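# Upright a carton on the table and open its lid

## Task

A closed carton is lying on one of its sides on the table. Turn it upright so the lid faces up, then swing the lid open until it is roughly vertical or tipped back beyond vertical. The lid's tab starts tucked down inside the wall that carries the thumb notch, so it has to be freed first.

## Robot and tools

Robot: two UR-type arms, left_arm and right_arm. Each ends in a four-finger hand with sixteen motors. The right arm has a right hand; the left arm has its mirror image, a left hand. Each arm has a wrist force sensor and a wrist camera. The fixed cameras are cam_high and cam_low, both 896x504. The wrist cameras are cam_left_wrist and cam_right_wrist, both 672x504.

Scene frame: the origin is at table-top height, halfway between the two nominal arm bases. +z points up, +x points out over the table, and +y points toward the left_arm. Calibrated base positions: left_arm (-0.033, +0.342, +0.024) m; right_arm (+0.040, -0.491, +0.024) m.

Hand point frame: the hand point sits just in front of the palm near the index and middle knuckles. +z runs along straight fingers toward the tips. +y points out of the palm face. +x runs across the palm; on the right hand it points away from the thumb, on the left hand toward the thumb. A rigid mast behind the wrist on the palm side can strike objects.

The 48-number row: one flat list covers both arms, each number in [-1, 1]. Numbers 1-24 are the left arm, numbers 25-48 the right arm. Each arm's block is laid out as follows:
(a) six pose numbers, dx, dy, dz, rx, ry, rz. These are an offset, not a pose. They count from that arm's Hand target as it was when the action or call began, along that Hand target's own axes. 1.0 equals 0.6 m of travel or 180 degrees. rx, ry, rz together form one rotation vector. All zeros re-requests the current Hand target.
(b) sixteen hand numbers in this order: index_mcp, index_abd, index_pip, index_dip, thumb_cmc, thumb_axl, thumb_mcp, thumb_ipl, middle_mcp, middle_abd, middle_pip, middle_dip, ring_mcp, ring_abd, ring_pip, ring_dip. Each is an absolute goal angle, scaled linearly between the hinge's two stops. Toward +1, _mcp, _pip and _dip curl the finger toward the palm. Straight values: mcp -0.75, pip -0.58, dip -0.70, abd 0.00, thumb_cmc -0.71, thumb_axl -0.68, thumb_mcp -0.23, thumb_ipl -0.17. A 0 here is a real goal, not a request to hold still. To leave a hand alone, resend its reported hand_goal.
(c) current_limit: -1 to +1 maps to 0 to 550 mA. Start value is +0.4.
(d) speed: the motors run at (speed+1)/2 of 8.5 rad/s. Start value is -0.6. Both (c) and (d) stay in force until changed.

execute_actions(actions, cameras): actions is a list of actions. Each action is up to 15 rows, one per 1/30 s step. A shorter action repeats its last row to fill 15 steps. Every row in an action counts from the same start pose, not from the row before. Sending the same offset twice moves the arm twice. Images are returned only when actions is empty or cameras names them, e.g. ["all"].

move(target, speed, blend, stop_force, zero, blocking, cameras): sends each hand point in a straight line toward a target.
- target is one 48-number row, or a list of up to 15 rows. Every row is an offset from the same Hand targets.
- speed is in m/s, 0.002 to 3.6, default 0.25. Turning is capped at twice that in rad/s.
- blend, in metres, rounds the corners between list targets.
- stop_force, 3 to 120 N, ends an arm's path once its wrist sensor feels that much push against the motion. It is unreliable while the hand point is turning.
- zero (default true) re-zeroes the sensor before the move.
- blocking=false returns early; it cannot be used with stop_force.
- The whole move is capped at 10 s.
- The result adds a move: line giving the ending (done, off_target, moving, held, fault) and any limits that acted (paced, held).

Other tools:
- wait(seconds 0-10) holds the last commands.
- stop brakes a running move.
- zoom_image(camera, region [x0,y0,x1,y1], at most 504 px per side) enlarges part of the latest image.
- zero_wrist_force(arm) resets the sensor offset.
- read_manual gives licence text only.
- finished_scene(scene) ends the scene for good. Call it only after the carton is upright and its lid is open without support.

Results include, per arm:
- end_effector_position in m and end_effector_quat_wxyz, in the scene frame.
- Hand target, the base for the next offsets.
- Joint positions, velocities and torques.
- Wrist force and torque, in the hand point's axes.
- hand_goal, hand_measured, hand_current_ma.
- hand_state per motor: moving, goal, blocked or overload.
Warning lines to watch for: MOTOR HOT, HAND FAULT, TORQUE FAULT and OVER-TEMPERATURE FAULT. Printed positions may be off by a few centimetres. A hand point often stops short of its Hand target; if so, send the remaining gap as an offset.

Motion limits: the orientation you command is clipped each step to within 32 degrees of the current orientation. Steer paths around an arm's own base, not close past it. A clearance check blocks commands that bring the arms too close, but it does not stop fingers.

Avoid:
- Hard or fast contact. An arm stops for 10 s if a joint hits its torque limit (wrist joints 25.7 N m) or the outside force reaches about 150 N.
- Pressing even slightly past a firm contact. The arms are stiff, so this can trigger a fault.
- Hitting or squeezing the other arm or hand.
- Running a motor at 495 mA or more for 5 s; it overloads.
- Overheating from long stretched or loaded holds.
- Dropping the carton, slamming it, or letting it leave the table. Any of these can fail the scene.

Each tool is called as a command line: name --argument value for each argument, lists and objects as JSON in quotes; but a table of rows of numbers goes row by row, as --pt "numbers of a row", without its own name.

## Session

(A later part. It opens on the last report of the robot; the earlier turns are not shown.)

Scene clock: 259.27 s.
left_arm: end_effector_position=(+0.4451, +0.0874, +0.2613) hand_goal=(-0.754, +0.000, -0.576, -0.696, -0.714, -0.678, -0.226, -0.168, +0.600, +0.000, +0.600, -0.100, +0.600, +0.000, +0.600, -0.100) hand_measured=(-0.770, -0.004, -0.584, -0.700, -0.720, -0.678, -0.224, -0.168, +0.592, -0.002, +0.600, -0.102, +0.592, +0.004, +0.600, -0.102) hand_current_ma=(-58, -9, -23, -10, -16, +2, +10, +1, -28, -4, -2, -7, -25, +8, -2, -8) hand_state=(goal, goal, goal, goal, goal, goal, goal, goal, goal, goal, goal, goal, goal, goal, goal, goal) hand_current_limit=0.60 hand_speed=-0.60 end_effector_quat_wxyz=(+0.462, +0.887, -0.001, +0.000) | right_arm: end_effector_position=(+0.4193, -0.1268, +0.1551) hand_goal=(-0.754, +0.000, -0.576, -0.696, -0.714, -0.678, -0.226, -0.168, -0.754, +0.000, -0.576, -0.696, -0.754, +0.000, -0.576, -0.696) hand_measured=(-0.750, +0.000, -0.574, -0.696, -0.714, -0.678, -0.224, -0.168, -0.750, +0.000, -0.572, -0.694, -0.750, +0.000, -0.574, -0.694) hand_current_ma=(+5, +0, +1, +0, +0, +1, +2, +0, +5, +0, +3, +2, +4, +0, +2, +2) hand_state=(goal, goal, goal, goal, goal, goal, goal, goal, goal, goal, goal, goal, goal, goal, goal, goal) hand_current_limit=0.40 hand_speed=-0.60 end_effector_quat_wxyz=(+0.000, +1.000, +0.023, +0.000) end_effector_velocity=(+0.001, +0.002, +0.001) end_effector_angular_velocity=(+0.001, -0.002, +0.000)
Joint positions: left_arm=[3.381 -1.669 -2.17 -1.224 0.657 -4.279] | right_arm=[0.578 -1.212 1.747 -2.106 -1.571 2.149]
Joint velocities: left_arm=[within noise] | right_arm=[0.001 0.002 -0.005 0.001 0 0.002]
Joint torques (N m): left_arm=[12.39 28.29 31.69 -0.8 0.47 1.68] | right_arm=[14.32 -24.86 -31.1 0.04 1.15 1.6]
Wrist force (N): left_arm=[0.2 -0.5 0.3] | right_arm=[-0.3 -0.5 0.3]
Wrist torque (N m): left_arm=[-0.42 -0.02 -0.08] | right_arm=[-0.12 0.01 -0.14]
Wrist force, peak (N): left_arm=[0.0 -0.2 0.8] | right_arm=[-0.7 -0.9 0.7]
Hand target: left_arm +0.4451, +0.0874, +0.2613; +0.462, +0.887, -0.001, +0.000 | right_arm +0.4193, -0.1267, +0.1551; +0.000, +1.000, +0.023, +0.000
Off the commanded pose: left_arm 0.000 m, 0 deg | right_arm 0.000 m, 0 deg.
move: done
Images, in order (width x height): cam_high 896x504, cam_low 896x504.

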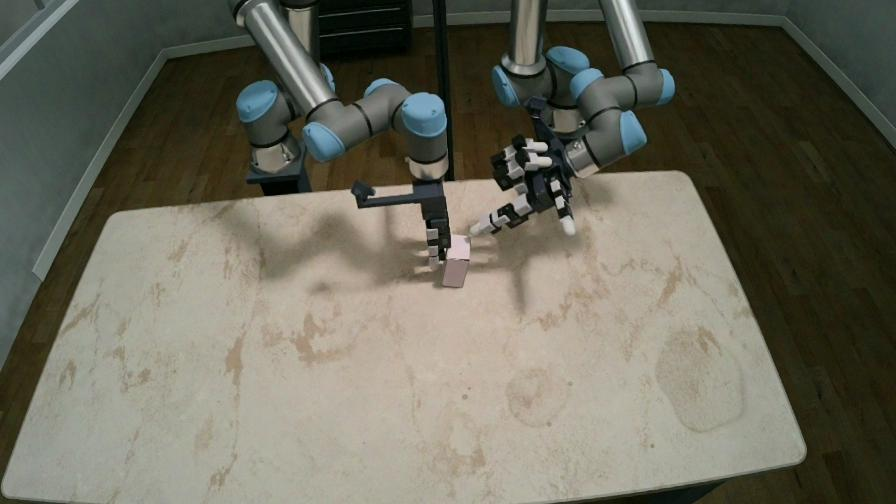

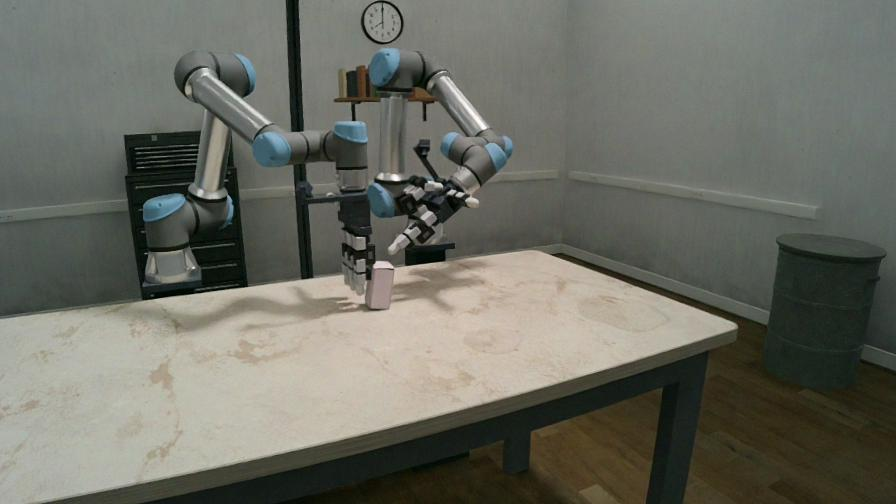

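move --target '[0,0,0,0,0,0,-0.754,0,-0.576,-0.696,-0.714,-0.678,-0.226,-0.168,0.6,0,0.6,-0.1,0.6,0,0.6,-0.1,0.6,-0.6,0,0.05,0,0,0,0,-0.754,0,-0.576,-0.696,-0.714,-0.678,-0.226,-0.168,-0.754,0,-0.576,-0.696,-0.754,0,-0.576,-0.696,0.4,-0.6]' --speed 0.02

move --target '[0,0,0,0,0,0,-0.754,0,-0.576,-0.696,-0.714,-0.678,-0.226,-0.168,0.6,0,0.6,-0.1,0.6,0,0.6,-0.1,0.6,-0.6,0,0.06,0.035,0.0833,0,0,-0.754,0,-0.576,-0.696,-0.714,-0.678,-0.226,-0.168,-0.754,0,-0.576,-0.696,-0.754,0,-0.576,-0.696,0.4,-0.6]' --speed 0.06 --cameras '["cam_high","cam_low"]'

zoom_image --camera "cam_high" --region '[390, 190, 510, 290]'

zoom_image --camera "cam_low" --region '[310, 210, 450, 330]'

Scene clock: 268.90 s.
left_arm: end_effector_position=(+0.4451, +0.0874, +0.2613) hand_goal=(-0.754, +0.000, -0.576, -0.696, -0.714, -0.678, -0.226, -0.168, +0.600, +0.000, +0.600, -0.100, +0.600, +0.000, +0.600, -0.100) hand_measured=(-0.770, -0.004, -0.584, -0.700, -0.720, -0.678, -0.224, -0.168, +0.592, -0.002, +0.600, -0.102, +0.592, +0.004, +0.600, -0.102) hand_current_ma=(-58, -9, -23, -10, -16, +2, +10, +1, -28, -4, -2, -7, -25, +8, -2, -8) hand_state=(goal, goal, goal, goal, goal, goal, goal, goal, goal, goal, goal, goal, goal, goal, goal, goal) hand_current_limit=0.60 hand_speed=-0.60 end_effector_quat_wxyz=(+0.462, +0.887, -0.001, +0.000) | right_arm: end_effector_position=(+0.4207, -0.1566, +0.1551) hand_goal=(-0.754, +0.000, -0.576, -0.696, -0.714, -0.678, -0.226, -0.168, -0.754, +0.000, -0.576, -0.696, -0.754, +0.000, -0.576, -0.696) hand_measured=(-0.750, +0.000, -0.574, -0.696, -0.714, -0.678, -0.224, -0.168, -0.750, +0.000, -0.572, -0.694, -0.750, +0.000, -0.574, -0.694) hand_current_ma=(+5, +0, +1, +0, +0, +1, +2, +0, +5, +0, +3, +2, +4, +0, +2, +2) hand_state=(goal, goal, goal, goal, goal, goal, goal, goal, goal, goal, goal, goal, goal, goal, goal, goal) hand_current_limit=0.40 hand_speed=-0.60 end_effector_quat_wxyz=(+0.000, +1.000, +0.023, +0.000)
Joint positions: left_arm=[3.381 -1.669 -2.17 -1.224 0.657 -4.279] | right_arm=[0.534 -1.257 1.81 -2.124 -1.571 2.105]
Joint torques (N m): left_arm=[11.43 28.08 31.65 -0.74 0.29 1.44] | right_arm=[-16.32 -49.54 -10.83 -5.2 -0.6 -1.46]
Wrist force (N): left_arm=[-0.1 -0.3 0.3] | right_arm=[-0.7 -0.1 0.4]
Wrist torque (N m): left_arm=[-0.39 0.02 -0.10] | right_arm=[-0.07 0.10 -0.07]
Wrist force, peak (N): left_arm=[0.3 -0.5 0.3] | right_arm=[-1.0 -0.6 0.5]
Hand target: left_arm +0.4451, +0.0874, +0.2613; +0.462, +0.887, -0.001, +0.000 | right_arm +0.4207, -0.1567, +0.1551; +0.000, +1.000, +0.023, +0.000
Off the commanded pose: left_arm 0.000 m, 0 deg | right_arm 0.000 m, 0 deg.
move: done

Scene clock: 271.57 s.
left_arm: end_effector_position=(+0.4451, +0.0874, +0.2613) hand_goal=(-0.754, +0.000, -0.576, -0.696, -0.714, -0.678, -0.226, -0.168, +0.600, +0.000, +0.600, -0.100, +0.600, +0.000, +0.600, -0.100) hand_measured=(-0.770, -0.004, -0.584, -0.700, -0.720, -0.678, -0.224, -0.168, +0.592, -0.002, +0.600, -0.102, +0.592, +0.004, +0.600, -0.102) hand_current_ma=(-58, -9, -23, -10, -16, +2, +10, +1, -28, -4, -2, -7, -25, +8, -2, -8) hand_state=(goal, goal, goal, goal, goal, goal, goal, goal, goal, goal, goal, goal, goal, goal, goal, goal) hand_current_limit=0.60 hand_speed=-0.60 end_effector_quat_wxyz=(+0.462, +0.887, -0.001, +0.000) | right_arm: end_effector_position=(+0.4224, -0.1926, +0.1341) hand_goal=(-0.754, +0.000, -0.576, -0.696, -0.714, -0.678, -0.226, -0.168, -0.754, +0.000, -0.576, -0.696, -0.754, +0.000, -0.576, -0.696) hand_measured=(-0.750, +0.000, -0.574, -0.696, -0.714, -0.678, -0.224, -0.168, -0.750, +0.000, -0.572, -0.694, -0.750, +0.000, -0.574, -0.694) hand_current_ma=(+5, +0, +1, +0, +0, +1, +2, +0, +5, +0, +3, +2, +4, +0, +2, +2) hand_state=(goal, goal, goal, goal, goal, goal, goal, goal, goal, goal, goal, goal, goal, goal, goal, goal) hand_current_limit=0.40 hand_speed=-0.60 end_effector_quat_wxyz=(-0.130, +0.991, +0.023, -0.003)
Joint positions: left_arm=[3.381 -1.669 -2.17 -1.224 0.657 -4.279] | right_arm=[0.367 -1.368 2.008 -2.308 -1.327 1.95]
Joint torques (N m): left_arm=[11.5 26.66 30.8 -0.91 0.56 1.31] | right_arm=[-14.63 -42.24 -8.81 -5.52 2.39 -1.6]
Wrist force (N): left_arm=[0.1 -0.3 0.2] | right_arm=[-0.5 -0.3 0.2]
Wrist torque (N m): left_arm=[-0.39 -0.01 -0.09] | right_arm=[-0.06 0.08 0.03]
Wrist force, peak (N): left_arm=[0.1 -0.6 0.2] | right_arm=[-1.2 -0.3 0.1]
Hand target: left_arm +0.4451, +0.0874, +0.2613; +0.462, +0.887, -0.001, +0.000 | right_arm +0.4224, -0.1926, +0.1341; -0.130, +0.991, +0.023, -0.003
Off the commanded pose: left_arm 0.000 m, 0 deg | right_arm 0.000 m, 0 deg.
move: done
Images, in order (width x height): cam_high 896x504, cam_low 896x504.

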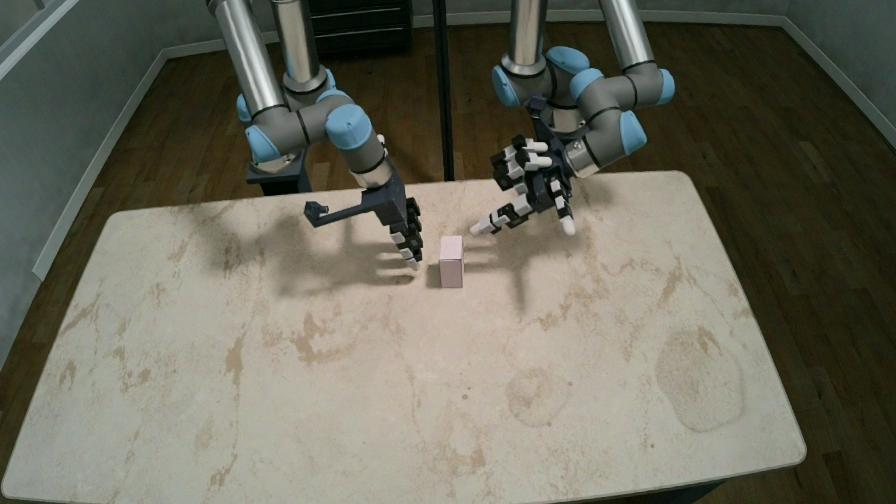

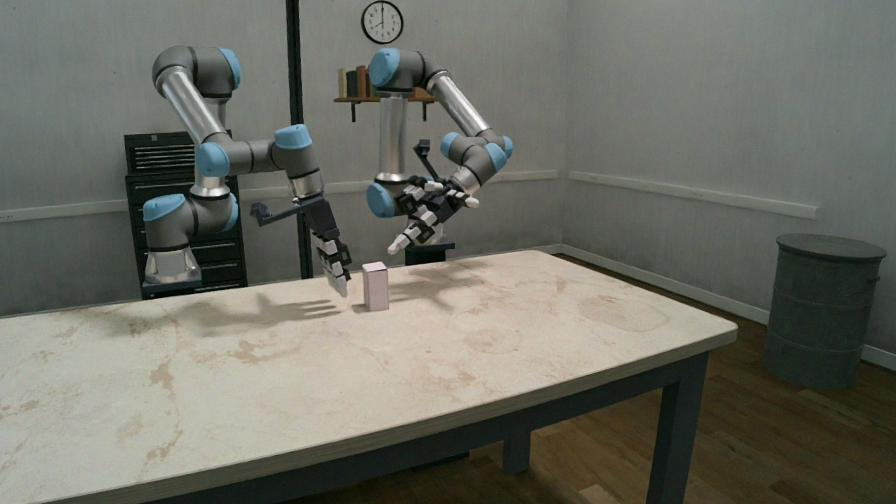

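Scaled by 4.200 from the camera's 896x504 image, which has a finer 1280x720 frame.

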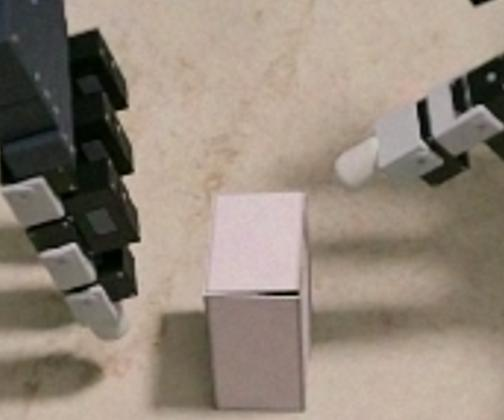

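Scaled by 3.600 from the camera's 896x504 image, which has a finer 1280x720 frame.

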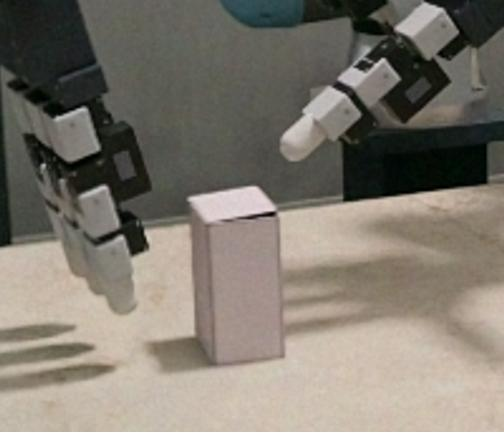

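move --target '[0.0517,-0.058,0.02,0,0,0,-0.754,0,-0.576,-0.696,-0.714,-0.678,-0.226,-0.168,0.6,0,0.6,-0.1,0.6,0,0.6,-0.1,0.6,-0.6,0.0467,-0.0595,0.016,0,0,0,-0.754,0,-0.576,-0.696,-0.714,-0.678,-0.226,-0.168,-0.754,0,-0.576,-0.696,-0.754,0,-0.576,-0.696,0.4,-0.6]' --speed 0.04 --cameras '["cam_high","cam_low"]'

zoom_image --camera "cam_high" --region '[400, 200, 520, 300]'

zoom_image --camera "cam_low" --region '[320, 210, 460, 330]'

Scene clock: 283.77 s.
left_arm: end_effector_position=(+0.4760, +0.0974, +0.2260) hand_goal=(-0.754, +0.000, -0.576, -0.696, -0.714, -0.678, -0.226, -0.168, +0.600, +0.000, +0.600, -0.100, +0.600, +0.000, +0.600, -0.100) hand_measured=(-0.770, -0.004, -0.584, -0.700, -0.720, -0.678, -0.224, -0.168, +0.592, -0.002, +0.600, -0.102, +0.592, +0.004, +0.600, -0.102) hand_current_ma=(-58, -9, -23, -10, -16, +2, +10, +1, -28, -4, -2, -7, -25, +8, -2, -8) hand_state=(goal, goal, goal, goal, goal, goal, goal, goal, goal, goal, goal, goal, goal, goal, goal, goal) hand_current_limit=0.60 hand_speed=-0.60 end_effector_quat_wxyz=(+0.462, +0.887, -0.001, +0.000) | right_arm: end_effector_position=(+0.4486, -0.1545, +0.1341) hand_goal=(-0.754, +0.000, -0.576, -0.696, -0.714, -0.678, -0.226, -0.168, -0.754, +0.000, -0.576, -0.696, -0.754, +0.000, -0.576, -0.696) hand_measured=(-0.750, +0.000, -0.574, -0.696, -0.714, -0.678, -0.224, -0.168, -0.750, +0.000, -0.572, -0.694, -0.750, +0.000, -0.574, -0.694) hand_current_ma=(+5, +0, +1, +0, +0, +1, +2, +0, +5, +0, +3, +2, +4, +0, +2, +2) hand_state=(goal, goal, goal, goal, goal, goal, goal, goal, goal, goal, goal, goal, goal, goal, goal, goal) hand_current_limit=0.40 hand_speed=-0.60 end_effector_quat_wxyz=(-0.130, +0.991, +0.023, -0.003)
Joint positions: left_arm=[3.385 -1.802 -2.126 -1.14 0.658 -4.273] | right_arm=[0.412 -1.272 1.884 -2.29 -1.331 1.996]
Joint torques (N m): left_arm=[8.33 18.47 29.01 5.05 -0.21 0.89] | right_arm=[15.77 -21.27 -30.48 -0.03 -1.25 1.83]
Wrist force (N): left_arm=[-0.1 -0.5 0.0] | right_arm=[-0.8 -0.1 -0.2]
Wrist torque (N m): left_arm=[-0.40 0.03 -0.11] | right_arm=[-0.06 0.14 -0.14]
Wrist force, peak (N): left_arm=[-0.3 -0.6 0.0] | right_arm=[-1.1 -0.3 0.2]
Hand target: left_arm +0.4761, +0.0974, +0.2260; +0.462, +0.887, -0.001, +0.000 | right_arm +0.4487, -0.1544, +0.1341; -0.130, +0.991, +0.023, -0.003
Off the commanded pose: left_arm 0.000 m, 0 deg | right_arm 0.000 m, 0 deg.
move: done
Images, in order (width x height): cam_high 896x504, cam_low 896x504.

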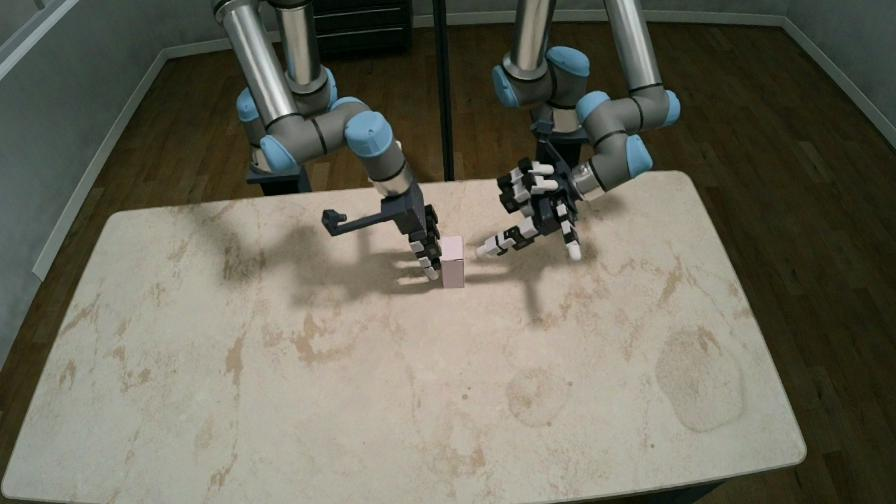

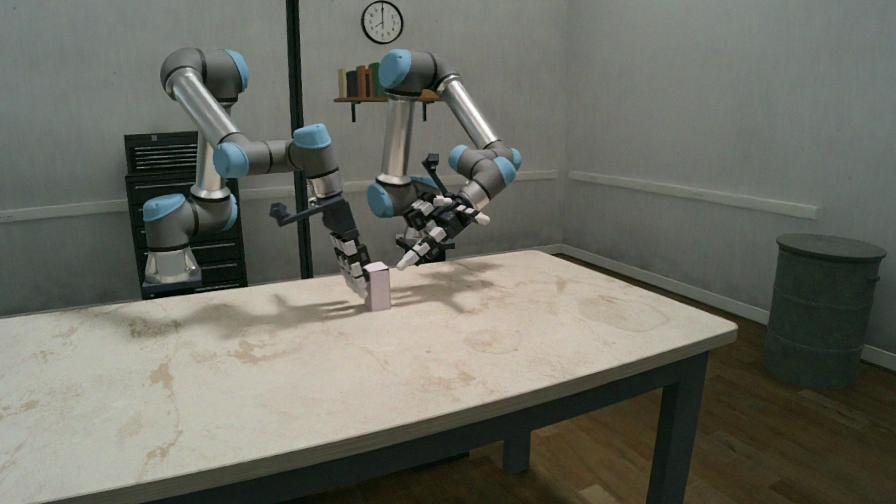

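Scaled by 4.200 from the camera's 896x504 image, which has a finer 1280x720 frame.

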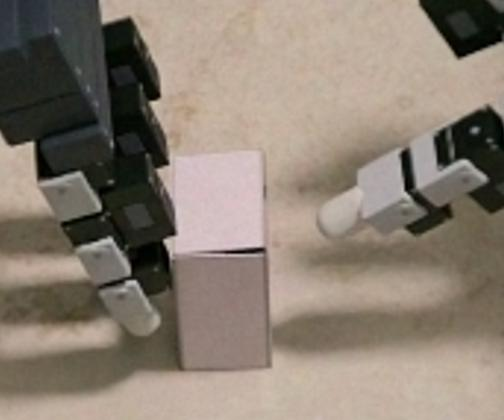

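Scaled by 3.600 from the camera's 896x504 image, which has a finer 1280x720 frame.

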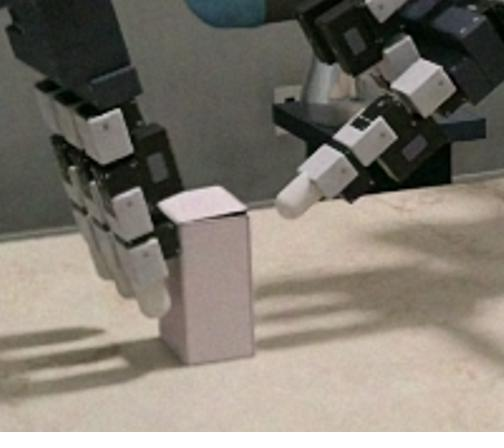

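move --target '[-0.005,0.0574,0.0819,0,0,0,-0.754,0,-0.576,-0.696,-0.714,-0.678,-0.226,-0.168,0.6,0,0.6,-0.1,0.6,0,0.6,-0.1,0.6,-0.6,0,0,0,0,0,0,-0.754,0,-0.576,-0.696,-0.714,-0.678,-0.226,-0.168,-0.754,0,-0.576,-0.696,-0.754,0,-0.576,-0.696,0.4,-0.6]' --speed 0.018 --stop_force 6 --cameras '["cam_high"]'

zoom_image --camera "cam_high" --region '[400, 200, 520, 300]'

move --target '[0,0.0595,-0.0253,0,0,0,-0.754,0,-0.576,-0.696,-0.714,-0.678,-0.226,-0.168,0.6,0,0.6,-0.1,0.6,0,0.6,-0.1,0.6,-0.6,0,0,0,0,0,0,-0.754,0,-0.576,-0.696,-0.714,-0.678,-0.226,-0.168,-0.754,0,-0.576,-0.696,-0.754,0,-0.576,-0.696,0.4,-0.6]' --speed 0.03 --cameras '["cam_high","cam_low"]'

zoom_image --camera "cam_high" --region '[400, 200, 520, 300]'

zoom_image --camera "cam_low" --region '[320, 210, 460, 330]'

Scene clock: 293.40 s.
left_arm: end_effector_position=(+0.4745, +0.0660, +0.2260) hand_goal=(-0.754, +0.000, -0.576, -0.696, -0.714, -0.678, -0.226, -0.168, +0.600, +0.000, +0.600, -0.100, +0.600, +0.000, +0.600, -0.100) hand_measured=(-0.758, +0.008, -0.574, -0.692, -0.720, -0.678, -0.224, -0.168, +0.592, -0.002, +0.600, -0.102, +0.592, +0.004, +0.600, -0.102) hand_current_ma=(-14, +20, +6, +13, -16, +2, +10, +1, -28, -4, -2, -7, -24, +8, -2, -8) hand_state=(goal, goal, goal, goal, goal, goal, goal, goal, goal, goal, goal, goal, goal, goal, goal, goal) hand_current_limit=0.60 hand_speed=-0.60 end_effector_quat_wxyz=(+0.462, +0.887, -0.001, +0.000) | right_arm: end_effector_position=(+0.4487, -0.1544, +0.1341) hand_goal=(-0.754, +0.000, -0.576, -0.696, -0.714, -0.678, -0.226, -0.168, -0.754, +0.000, -0.576, -0.696, -0.754, +0.000, -0.576, -0.696) hand_measured=(-0.750, +0.000, -0.574, -0.696, -0.714, -0.678, -0.224, -0.168, -0.722, +0.000, -0.564, -0.694, -0.712, +0.000, -0.562, -0.694) hand_current_ma=(+5, +0, +1, +0, +0, +1, +2, +0, +74, +0, +18, +2, +106, +0, +21, +2) hand_state=(goal, goal, goal, goal, goal, goal, goal, goal, blocked, goal, goal, goal, blocked, goal, goal, goal) hand_current_limit=0.40 hand_speed=-0.60 end_effector_quat_wxyz=(-0.130, +0.991, +0.023, -0.003)
Joint positions: left_arm=[3.32 -1.812 -2.14 -1.035 0.638 -4.375] | right_arm=[0.412 -1.271 1.884 -2.29 -1.331 1.996]
Joint torques (N m): left_arm=[10.18 32.34 29.26 -0.88 0.34 1.54] | right_arm=[14.61 -22.47 -30.22 -2.85 2.98 1.11]
Wrist force (N): left_arm=[0.0 -0.5 -3.9] | right_arm=[-0.9 2.7 -0.6]
Wrist torque (N m): left_arm=[-0.11 0.05 -0.07] | right_arm=[-0.24 0.15 0.00]
Wrist force, peak (N): left_arm=[-0.2 -0.4 -7.5] | right_arm=[-1.0 5.2 -3.0]
Hand target: left_arm +0.4745, +0.0660, +0.2260; +0.462, +0.887, -0.001, +0.000 (not the last commanded pose) | right_arm +0.4487, -0.1544, +0.1341; -0.130, +0.991, +0.023, -0.003
Off the commanded pose: left_arm 0.029 m, 0 deg | right_arm 0.000 m, 0 deg.
move: contact (left_arm)
Images, in order (width x height): cam_high 896x504.

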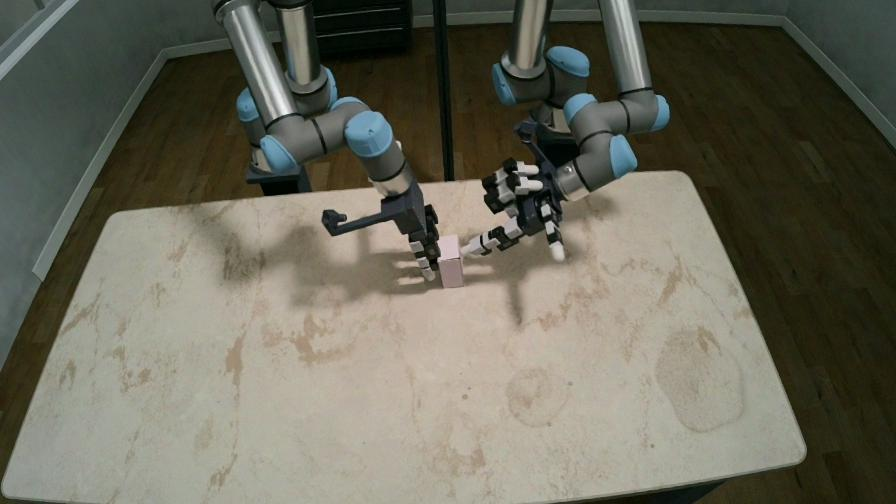

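Scaled by 4.200 from the camera's 896x504 image, which has a finer 1280x720 frame.

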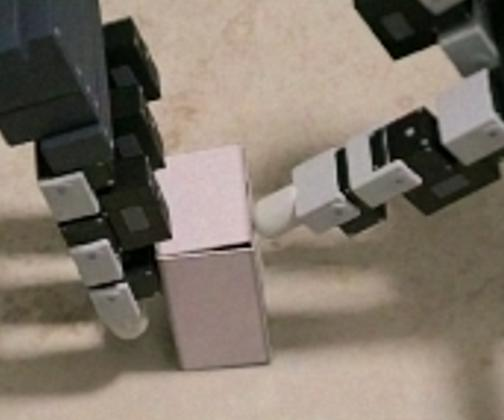

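Scene clock: 295.10 s.
left_arm: end_effector_position=(+0.4745, +0.0580, +0.2638) hand_goal=(-0.754, +0.000, -0.576, -0.696, -0.714, -0.678, -0.226, -0.168, +0.600, +0.000, +0.600, -0.100, +0.600, +0.000, +0.600, -0.100) hand_measured=(-0.770, +0.004, -0.584, -0.698, -0.720, -0.678, -0.224, -0.168, +0.592, -0.002, +0.600, -0.102, +0.592, +0.004, +0.600, -0.102) hand_current_ma=(-59, +9, -23, -5, -16, +2, +10, +1, -28, -4, -2, -7, -24, +8, -2, -8) hand_state=(goal, goal, goal, goal, goal, goal, goal, goal, goal, goal, goal, goal, goal, goal, goal, goal) hand_current_limit=0.60 hand_speed=-0.60 end_effector_quat_wxyz=(+0.462, +0.887, -0.001, +0.000) | right_arm: end_effector_position=(+0.4487, -0.1544, +0.1341) hand_goal=(-0.754, +0.000, -0.576, -0.696, -0.714, -0.678, -0.226, -0.168, -0.754, +0.000, -0.576, -0.696, -0.754, +0.000, -0.576, -0.696) hand_measured=(-0.750, +0.000, -0.574, -0.696, -0.714, -0.678, -0.224, -0.168, -0.744, +0.000, -0.572, -0.694, -0.744, +0.000, -0.572, -0.694) hand_current_ma=(+5, +0, +1, +0, +0, +1, +2, +0, +15, +0, +5, +2, +15, +0, +4, +2) hand_state=(goal, goal, goal, goal, goal, goal, goal, goal, goal, goal, goal, goal, goal, goal, goal, goal) hand_current_limit=0.40 hand_speed=-0.60 end_effector_quat_wxyz=(-0.130, +0.991, +0.023, -0.003)
Joint positions: left_arm=[3.303 -1.745 -2.103 -1.118 0.634 -4.402] | right_arm=[0.412 -1.271 1.884 -2.29 -1.331 1.996]
Joint torques (N m): left_arm=[-13.58 33.63 29.94 -0.57 -3.84 -1.49] | right_arm=[14.32 -23.39 -30.45 -5.02 1.67 0.36]
Wrist force (N): left_arm=[-0.2 -0.3 0.2] | right_arm=[-0.9 -0.2 0.1]
Wrist torque (N m): left_arm=[-0.37 0.08 0.03] | right_arm=[-0.08 0.14 -0.15]
Wrist force, peak (N): left_arm=[-0.1 -0.4 -3.9] | right_arm=[-1.0 2.8 -0.7]
Hand target: left_arm +0.4745, +0.0580, +0.2640; +0.462, +0.887, -0.001, +0.000 | right_arm +0.4487, -0.1544, +0.1341; -0.130, +0.991, +0.023, -0.003
Off the commanded pose: left_arm 0.000 m, 0 deg | right_arm 0.000 m, 0 deg.
move: done
Images, in order (width x height): cam_high 896x504, cam_low 896x504.

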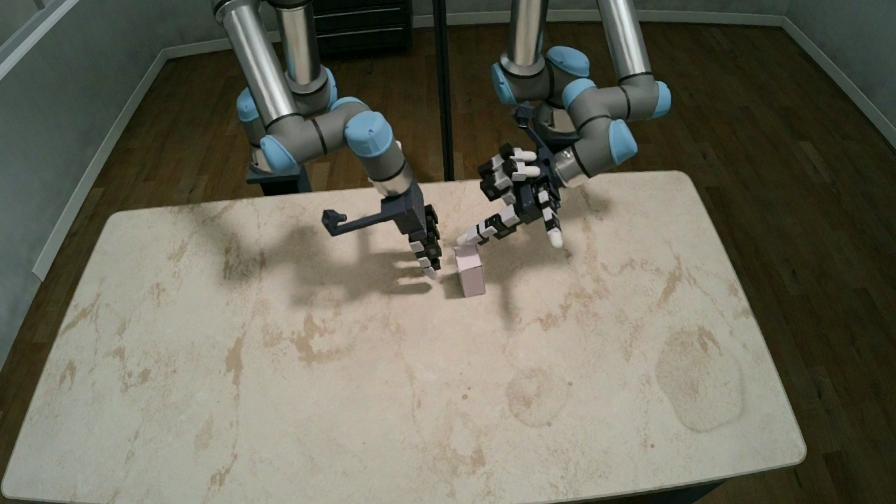

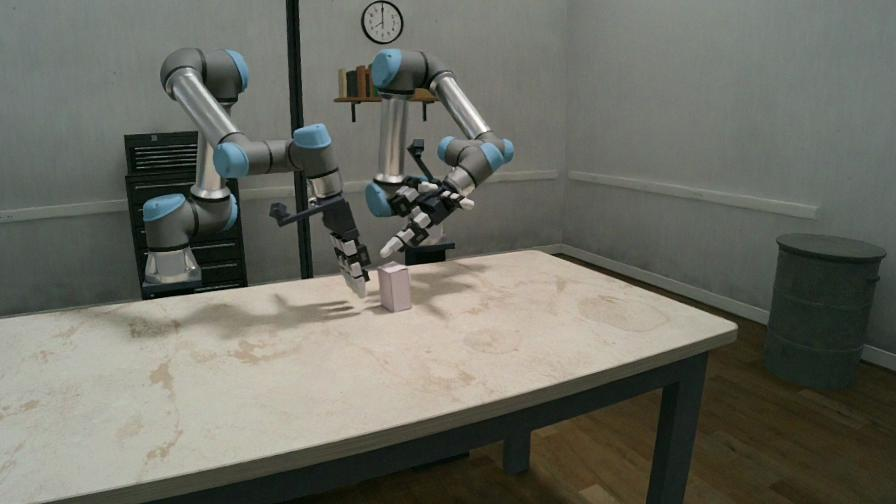

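Scaled by 4.200 from the camera's 896x504 image, which has a finer 1280x720 frame.

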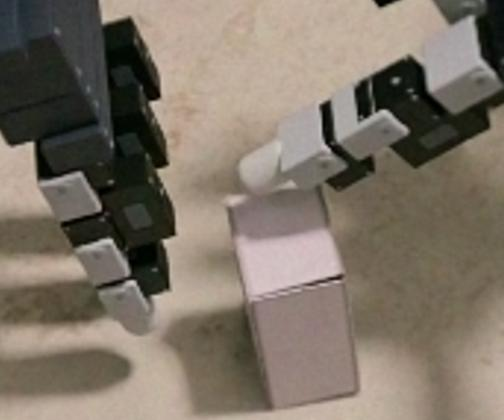

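Scaled by 3.600 from the camera's 896x504 image, which has a finer 1280x720 frame.

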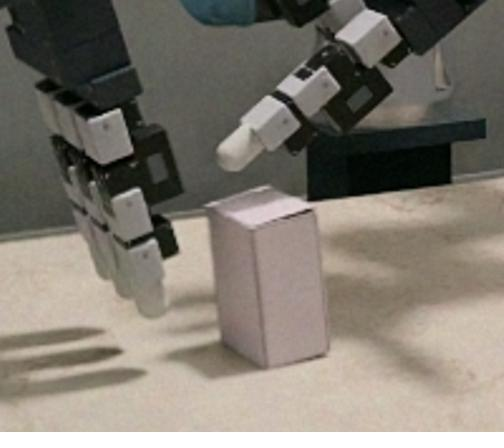

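move --target '[0,-0.0357,-0.138,0,0,0,-0.754,0,-0.576,-0.696,-0.714,-0.678,-0.226,-0.168,0.6,0,0.6,-0.1,0.6,0,0.6,-0.1,0.6,-0.6,0.0858,0.1238,-0.0437,0.1389,0,0,-0.754,-0.16,-0.576,-0.696,-0.714,-0.678,-0.226,-0.168,0.6,0,0.6,-0.1,-0.754,0.16,-0.576,-0.696,0.5,-0.6]' --speed 0.12 --cameras '["cam_high","cam_low"]'

zoom_image --camera "cam_high" --region '[380, 190, 520, 310]'

zoom_image --camera "cam_low" --region '[300, 210, 460, 330]'

Scene clock: 314.23 s.
left_arm: end_effector_position=(+0.4746, +0.1380, +0.2939) hand_goal=(-0.754, +0.000, -0.576, -0.696, -0.714, -0.678, -0.226, -0.168, +0.600, +0.000, +0.600, -0.100, +0.600, +0.000, +0.600, -0.100) hand_measured=(-0.770, +0.004, -0.584, -0.698, -0.720, -0.678, -0.224, -0.168, +0.592, -0.002, +0.600, -0.102, +0.592, +0.004, +0.600, -0.102) hand_current_ma=(-58, +9, -23, -5, -16, +2, +10, +1, -28, -4, -2, -7, -24, +8, -2, -8) hand_state=(goal, goal, goal, goal, goal, goal, goal, goal, goal, goal, goal, goal, goal, goal, goal, goal) hand_current_limit=0.60 hand_speed=-0.60 end_effector_quat_wxyz=(+0.462, +0.887, -0.001, +0.000) | right_arm: end_effector_position=(+0.5036, -0.2305, +0.1402) hand_goal=(-0.754, -0.160, -0.576, -0.696, -0.714, -0.678, -0.226, -0.168, +0.600, +0.000, +0.600, -0.100, -0.754, +0.160, -0.576, -0.696) hand_measured=(-0.750, -0.156, -0.574, -0.696, -0.710, -0.678, -0.224, -0.168, +0.584, +0.000, +0.594, -0.102, -0.744, +0.156, -0.572, -0.694) hand_current_ma=(+5, +4, +1, +0, +4, +1, +2, +0, -32, +0, -6, -2, +14, -4, +4, +2) hand_state=(goal, goal, goal, goal, goal, goal, goal, goal, goal, goal, goal, goal, goal, goal, goal, goal) hand_current_limit=0.50 hand_speed=-0.60 end_effector_quat_wxyz=(-0.342, +0.939, +0.022, -0.008)
Joint positions: left_arm=[3.468 -1.68 -2.026 -1.459 0.691 -4.149] | right_arm=[0.047 -1.355 1.998 -2.253 -0.874 1.633]
Joint torques (N m): left_arm=[14.05 32.75 32.89 -0.89 0.76 1.66] | right_arm=[-16.25 -25.15 -27.95 -0.04 3.03 -1.66]
Wrist force (N): left_arm=[0.4 -0.1 -0.2] | right_arm=[-0.3 -0.1 0.1]
Wrist torque (N m): left_arm=[-0.31 0.00 -0.06] | right_arm=[-0.12 0.05 0.06]
Wrist force, peak (N): left_arm=[-0.3 -0.2 0.8] | right_arm=[-1.2 -0.5 0.4]
Hand target: left_arm +0.4746, +0.1381, +0.2939; +0.462, +0.887, -0.001, +0.000 | right_arm +0.5037, -0.2305, +0.1402; -0.342, +0.939, +0.022, -0.008
Off the commanded pose: left_arm 0.000 m, 0 deg | right_arm 0.000 m, 0 deg.
move: done
Images, in order (width x height): cam_high 896x504, cam_low 896x504.

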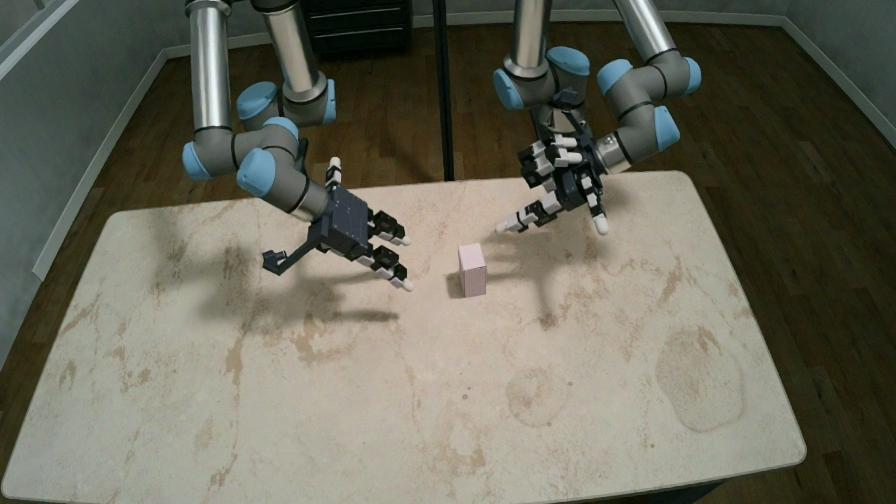

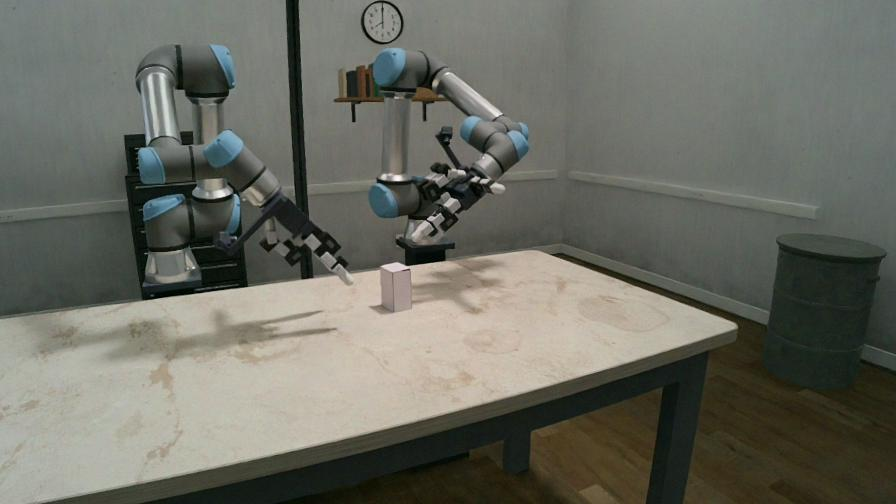

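Scaled by 3.600 from the camera's 896x504 image, which has a finer 1280x720 frame.

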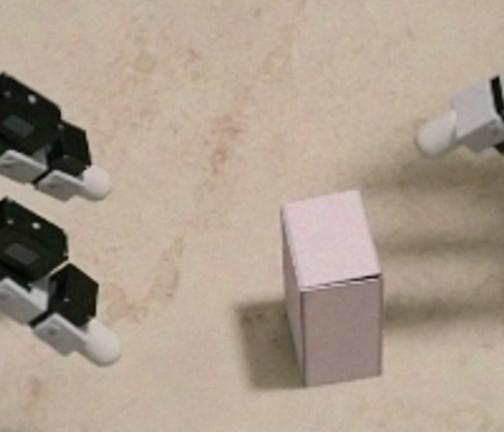

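Scaled by 3.150 from the camera's 896x504 image, which has a finer 1280x720 frame.

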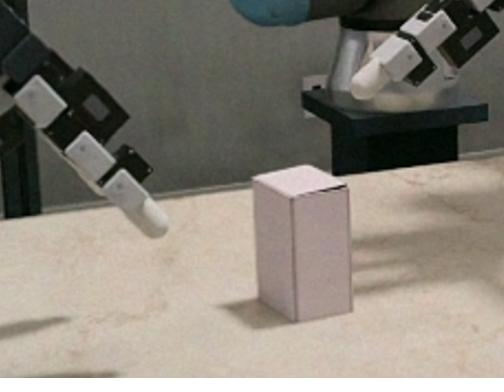

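move --target '[0,0,0,0,0,0,-0.754,0,-0.576,-0.696,-0.714,-0.678,-0.226,-0.168,0.6,0,0.6,-0.1,0.6,0,0.6,-0.1,0.6,-0.6,0.0103,-0.123,0.2033,0,0,0,-0.754,-0.16,-0.576,-0.696,-0.714,-0.678,-0.226,-0.168,0.6,0,0.6,-0.1,-0.754,0.16,-0.576,-0.696,0.5,-0.6]' --speed 0.06 --stop_force 5 --cameras '["cam_high"]'

zoom_image --camera "cam_high" --region '[400, 190, 540, 310]'

move --target '[0,0,0,0,0,0,-0.754,0,-0.576,-0.696,-0.714,-0.678,-0.226,-0.168,0.6,0,0.6,-0.1,0.6,0,0.6,-0.1,0.6,-0.6,0,0,0,0,0,0,-0.754,0.4,-0.576,-0.696,-0.714,-0.678,-0.226,-0.168,0.6,0,0.6,-0.1,-0.754,-0.4,-0.576,-0.696,0.5,-0.93]' --cameras '["cam_high","cam_low"]'

zoom_image --camera "cam_high" --region '[400, 190, 540, 310]'

zoom_image --camera "cam_low" --region '[300, 210, 460, 330]'

Scene clock: 328.67 s.
left_arm: end_effector_position=(+0.4746, +0.1381, +0.2939) hand_goal=(-0.754, +0.000, -0.576, -0.696, -0.714, -0.678, -0.226, -0.168, +0.600, +0.000, +0.600, -0.100, +0.600, +0.000, +0.600, -0.100) hand_measured=(-0.770, +0.004, -0.584, -0.698, -0.720, -0.678, -0.224, -0.168, +0.592, -0.002, +0.600, -0.102, +0.592, +0.004, +0.600, -0.102) hand_current_ma=(-58, +9, -23, -5, -16, +2, +10, +1, -28, -4, -2, -7, -24, +8, -2, -8) hand_state=(goal, goal, goal, goal, goal, goal, goal, goal, goal, goal, goal, goal, goal, goal, goal, goal) hand_current_limit=0.60 hand_speed=-0.60 end_effector_quat_wxyz=(+0.462, +0.887, -0.001, +0.000) | right_arm: end_effector_position=(+0.5037, -0.0954, +0.0942) hand_goal=(-0.754, -0.160, -0.576, -0.696, -0.714, -0.678, -0.226, -0.168, +0.600, +0.000, +0.600, -0.100, -0.754, +0.160, -0.576, -0.696) hand_measured=(-0.750, -0.162, -0.578, -0.696, -0.710, -0.678, -0.224, -0.168, +0.584, +0.000, +0.594, -0.102, -0.744, +0.156, -0.572, -0.694) hand_current_ma=(+5, -2, -1, +0, +4, +1, +2, +0, -31, +0, -6, -2, +14, -4, +4, +2) hand_state=(goal, goal, goal, goal, goal, goal, goal, goal, goal, goal, goal, goal, goal, goal, goal, goal) hand_current_limit=0.50 hand_speed=-0.60 end_effector_quat_wxyz=(-0.342, +0.939, +0.022, -0.008)
Joint positions: left_arm=[3.469 -1.68 -2.026 -1.459 0.691 -4.149] | right_arm=[0.294 -1.123 1.877 -2.564 -0.908 1.947]
Joint torques (N m): left_arm=[11.19 26.63 33.59 -1.17 0.59 1.38] | right_arm=[14.74 -26.92 -28.92 -5.45 -0.81 1.56]
Wrist force (N): left_arm=[0.2 -0.1 -0.1] | right_arm=[-0.8 -0.1 0.2]
Wrist torque (N m): left_arm=[-0.31 0.03 -0.08] | right_arm=[-0.08 0.10 -0.08]
Wrist force, peak (N): left_arm=[0.6 0.0 -0.1] | right_arm=[-1.4 -1.0 -3.4]
Hand target: left_arm +0.4746, +0.1381, +0.2939; +0.462, +0.887, -0.001, +0.000 | right_arm +0.5037, -0.0954, +0.0942; -0.342, +0.939, +0.022, -0.008
Off the commanded pose: left_arm 0.000 m, 0 deg | right_arm 0.000 m, 0 deg.
move: done
Images, in order (width x height): cam_high 896x504.

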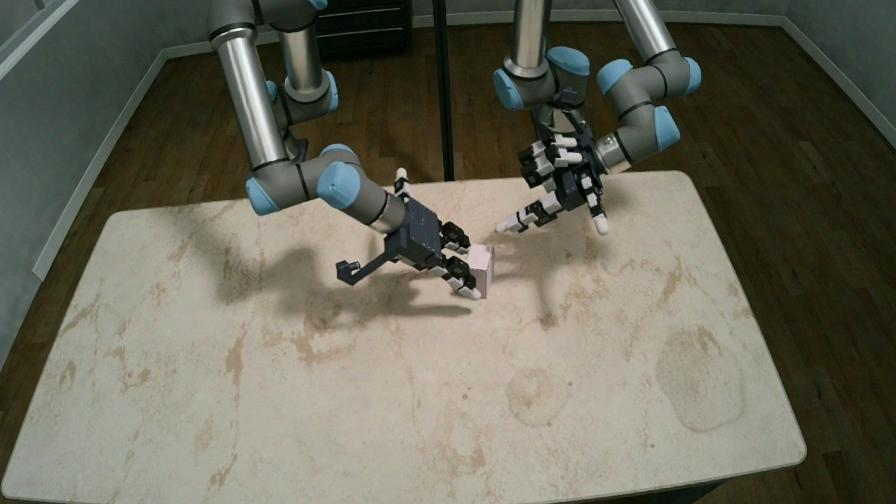

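Scaled by 3.600 from the camera's 896x504 image, which has a finer 1280x720 frame.

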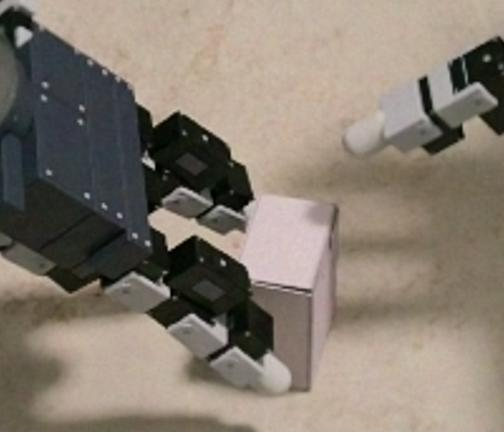

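Scene clock: 329.93 s.
left_arm: end_effector_position=(+0.4746, +0.1381, +0.2939) hand_goal=(-0.754, +0.000, -0.576, -0.696, -0.714, -0.678, -0.226, -0.168, +0.600, +0.000, +0.600, -0.100, +0.600, +0.000, +0.600, -0.100) hand_measured=(-0.770, +0.004, -0.584, -0.698, -0.720, -0.678, -0.224, -0.168, +0.592, -0.002, +0.600, -0.102, +0.592, +0.004, +0.600, -0.102) hand_current_ma=(-58, +9, -23, -5, -16, +2, +10, +1, -28, -4, -2, -7, -24, +8, -2, -8) hand_state=(goal, goal, goal, goal, goal, goal, goal, goal, goal, goal, goal, goal, goal, goal, goal, goal) hand_current_limit=0.60 hand_speed=-0.60 end_effector_quat_wxyz=(+0.462, +0.887, -0.001, +0.000) | right_arm: end_effector_position=(+0.5037, -0.0954, +0.0942) hand_goal=(-0.754, +0.400, -0.576, -0.696, -0.714, -0.678, -0.226, -0.168, +0.600, +0.000, +0.600, -0.100, -0.754, -0.400, -0.576, -0.696) hand_measured=(-0.748, -0.016, -0.576, -0.696, -0.710, -0.678, -0.224, -0.168, +0.584, +0.000, +0.594, -0.102, -0.752, -0.024, -0.576, -0.696) hand_current_ma=(+6, -412, +0, +0, +4, +1, +2, +0, -31, +0, -6, -2, +2, +412, -1, +0) hand_state=(goal, blocked, goal, goal, goal, goal, goal, goal, goal, goal, goal, goal, goal, blocked, goal, goal) hand_current_limit=0.50 hand_speed=-0.93 end_effector_quat_wxyz=(-0.342, +0.939, +0.022, -0.008)
Joint positions: left_arm=[3.469 -1.68 -2.026 -1.459 0.691 -4.149] | right_arm=[0.294 -1.123 1.877 -2.564 -0.908 1.947]
Joint torques (N m): left_arm=[11.71 25.73 33.7 -1.18 0.54 1.35] | right_arm=[13.99 -27.82 -28.8 -5.35 -0.49 1.85]
Wrist force (N): left_arm=[0.1 0.0 -0.1] | right_arm=[-0.8 -0.1 0.0]
Wrist torque (N m): left_arm=[-0.30 0.05 -0.08] | right_arm=[0.02 0.02 -0.06]
Wrist force, peak (N): left_arm=[0.5 -0.1 0.2] | right_arm=[-1.2 -0.3 -0.6]
Hand target: left_arm +0.4746, +0.1381, +0.2939; +0.462, +0.887, -0.001, +0.000 | right_arm +0.5037, -0.0954, +0.0942; -0.342, +0.939, +0.022, -0.008
Off the commanded pose: left_arm 0.000 m, 0 deg | right_arm 0.000 m, 0 deg.
move: done
Images, in order (width x height): cam_high 896x504, cam_low 896x504.

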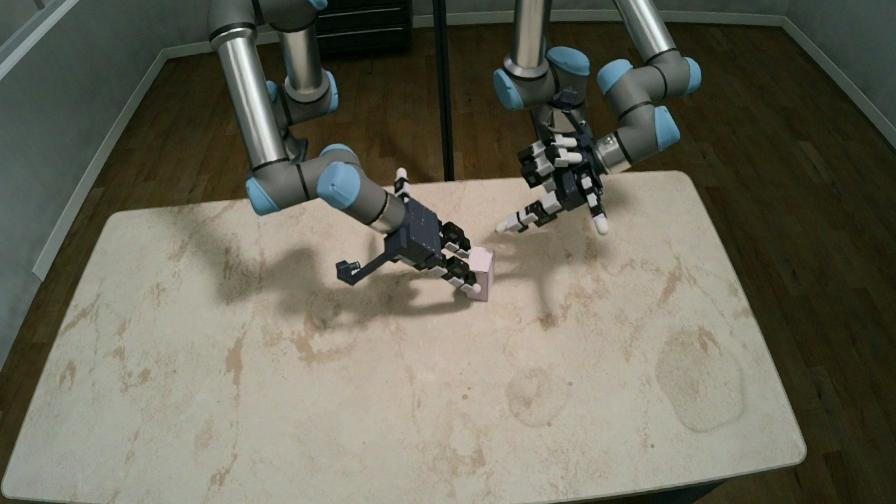

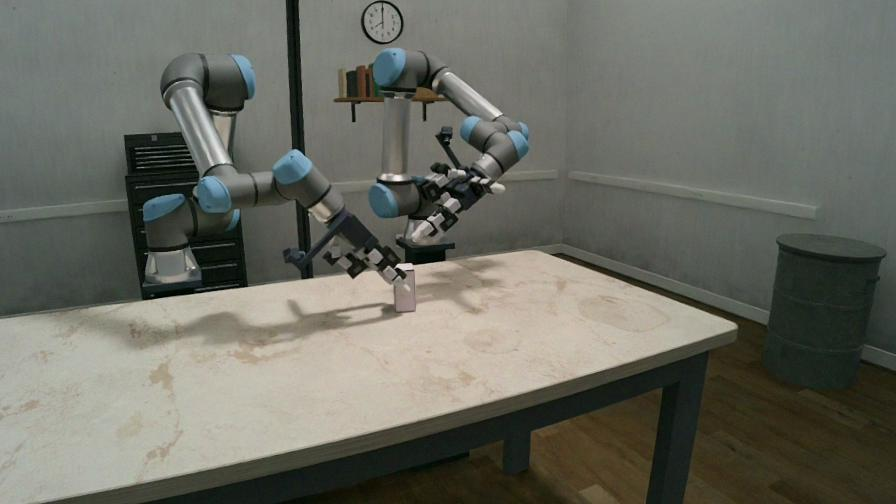

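Scaled by 3.600 from the camera's 896x504 image, which has a finer 1280x720 frame.

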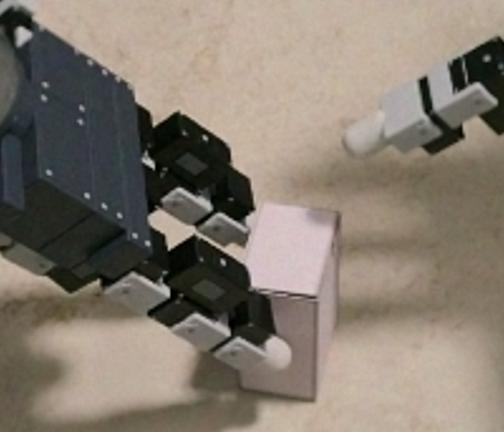

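Scaled by 3.150 from the camera's 896x504 image, which has a finer 1280x720 frame.

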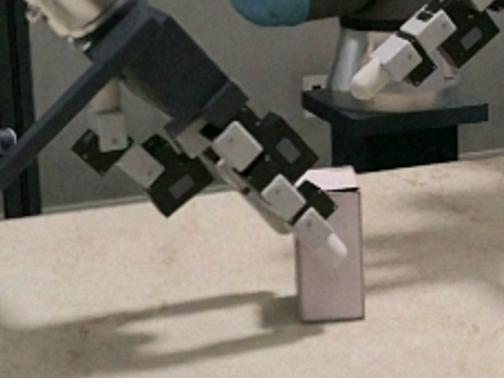

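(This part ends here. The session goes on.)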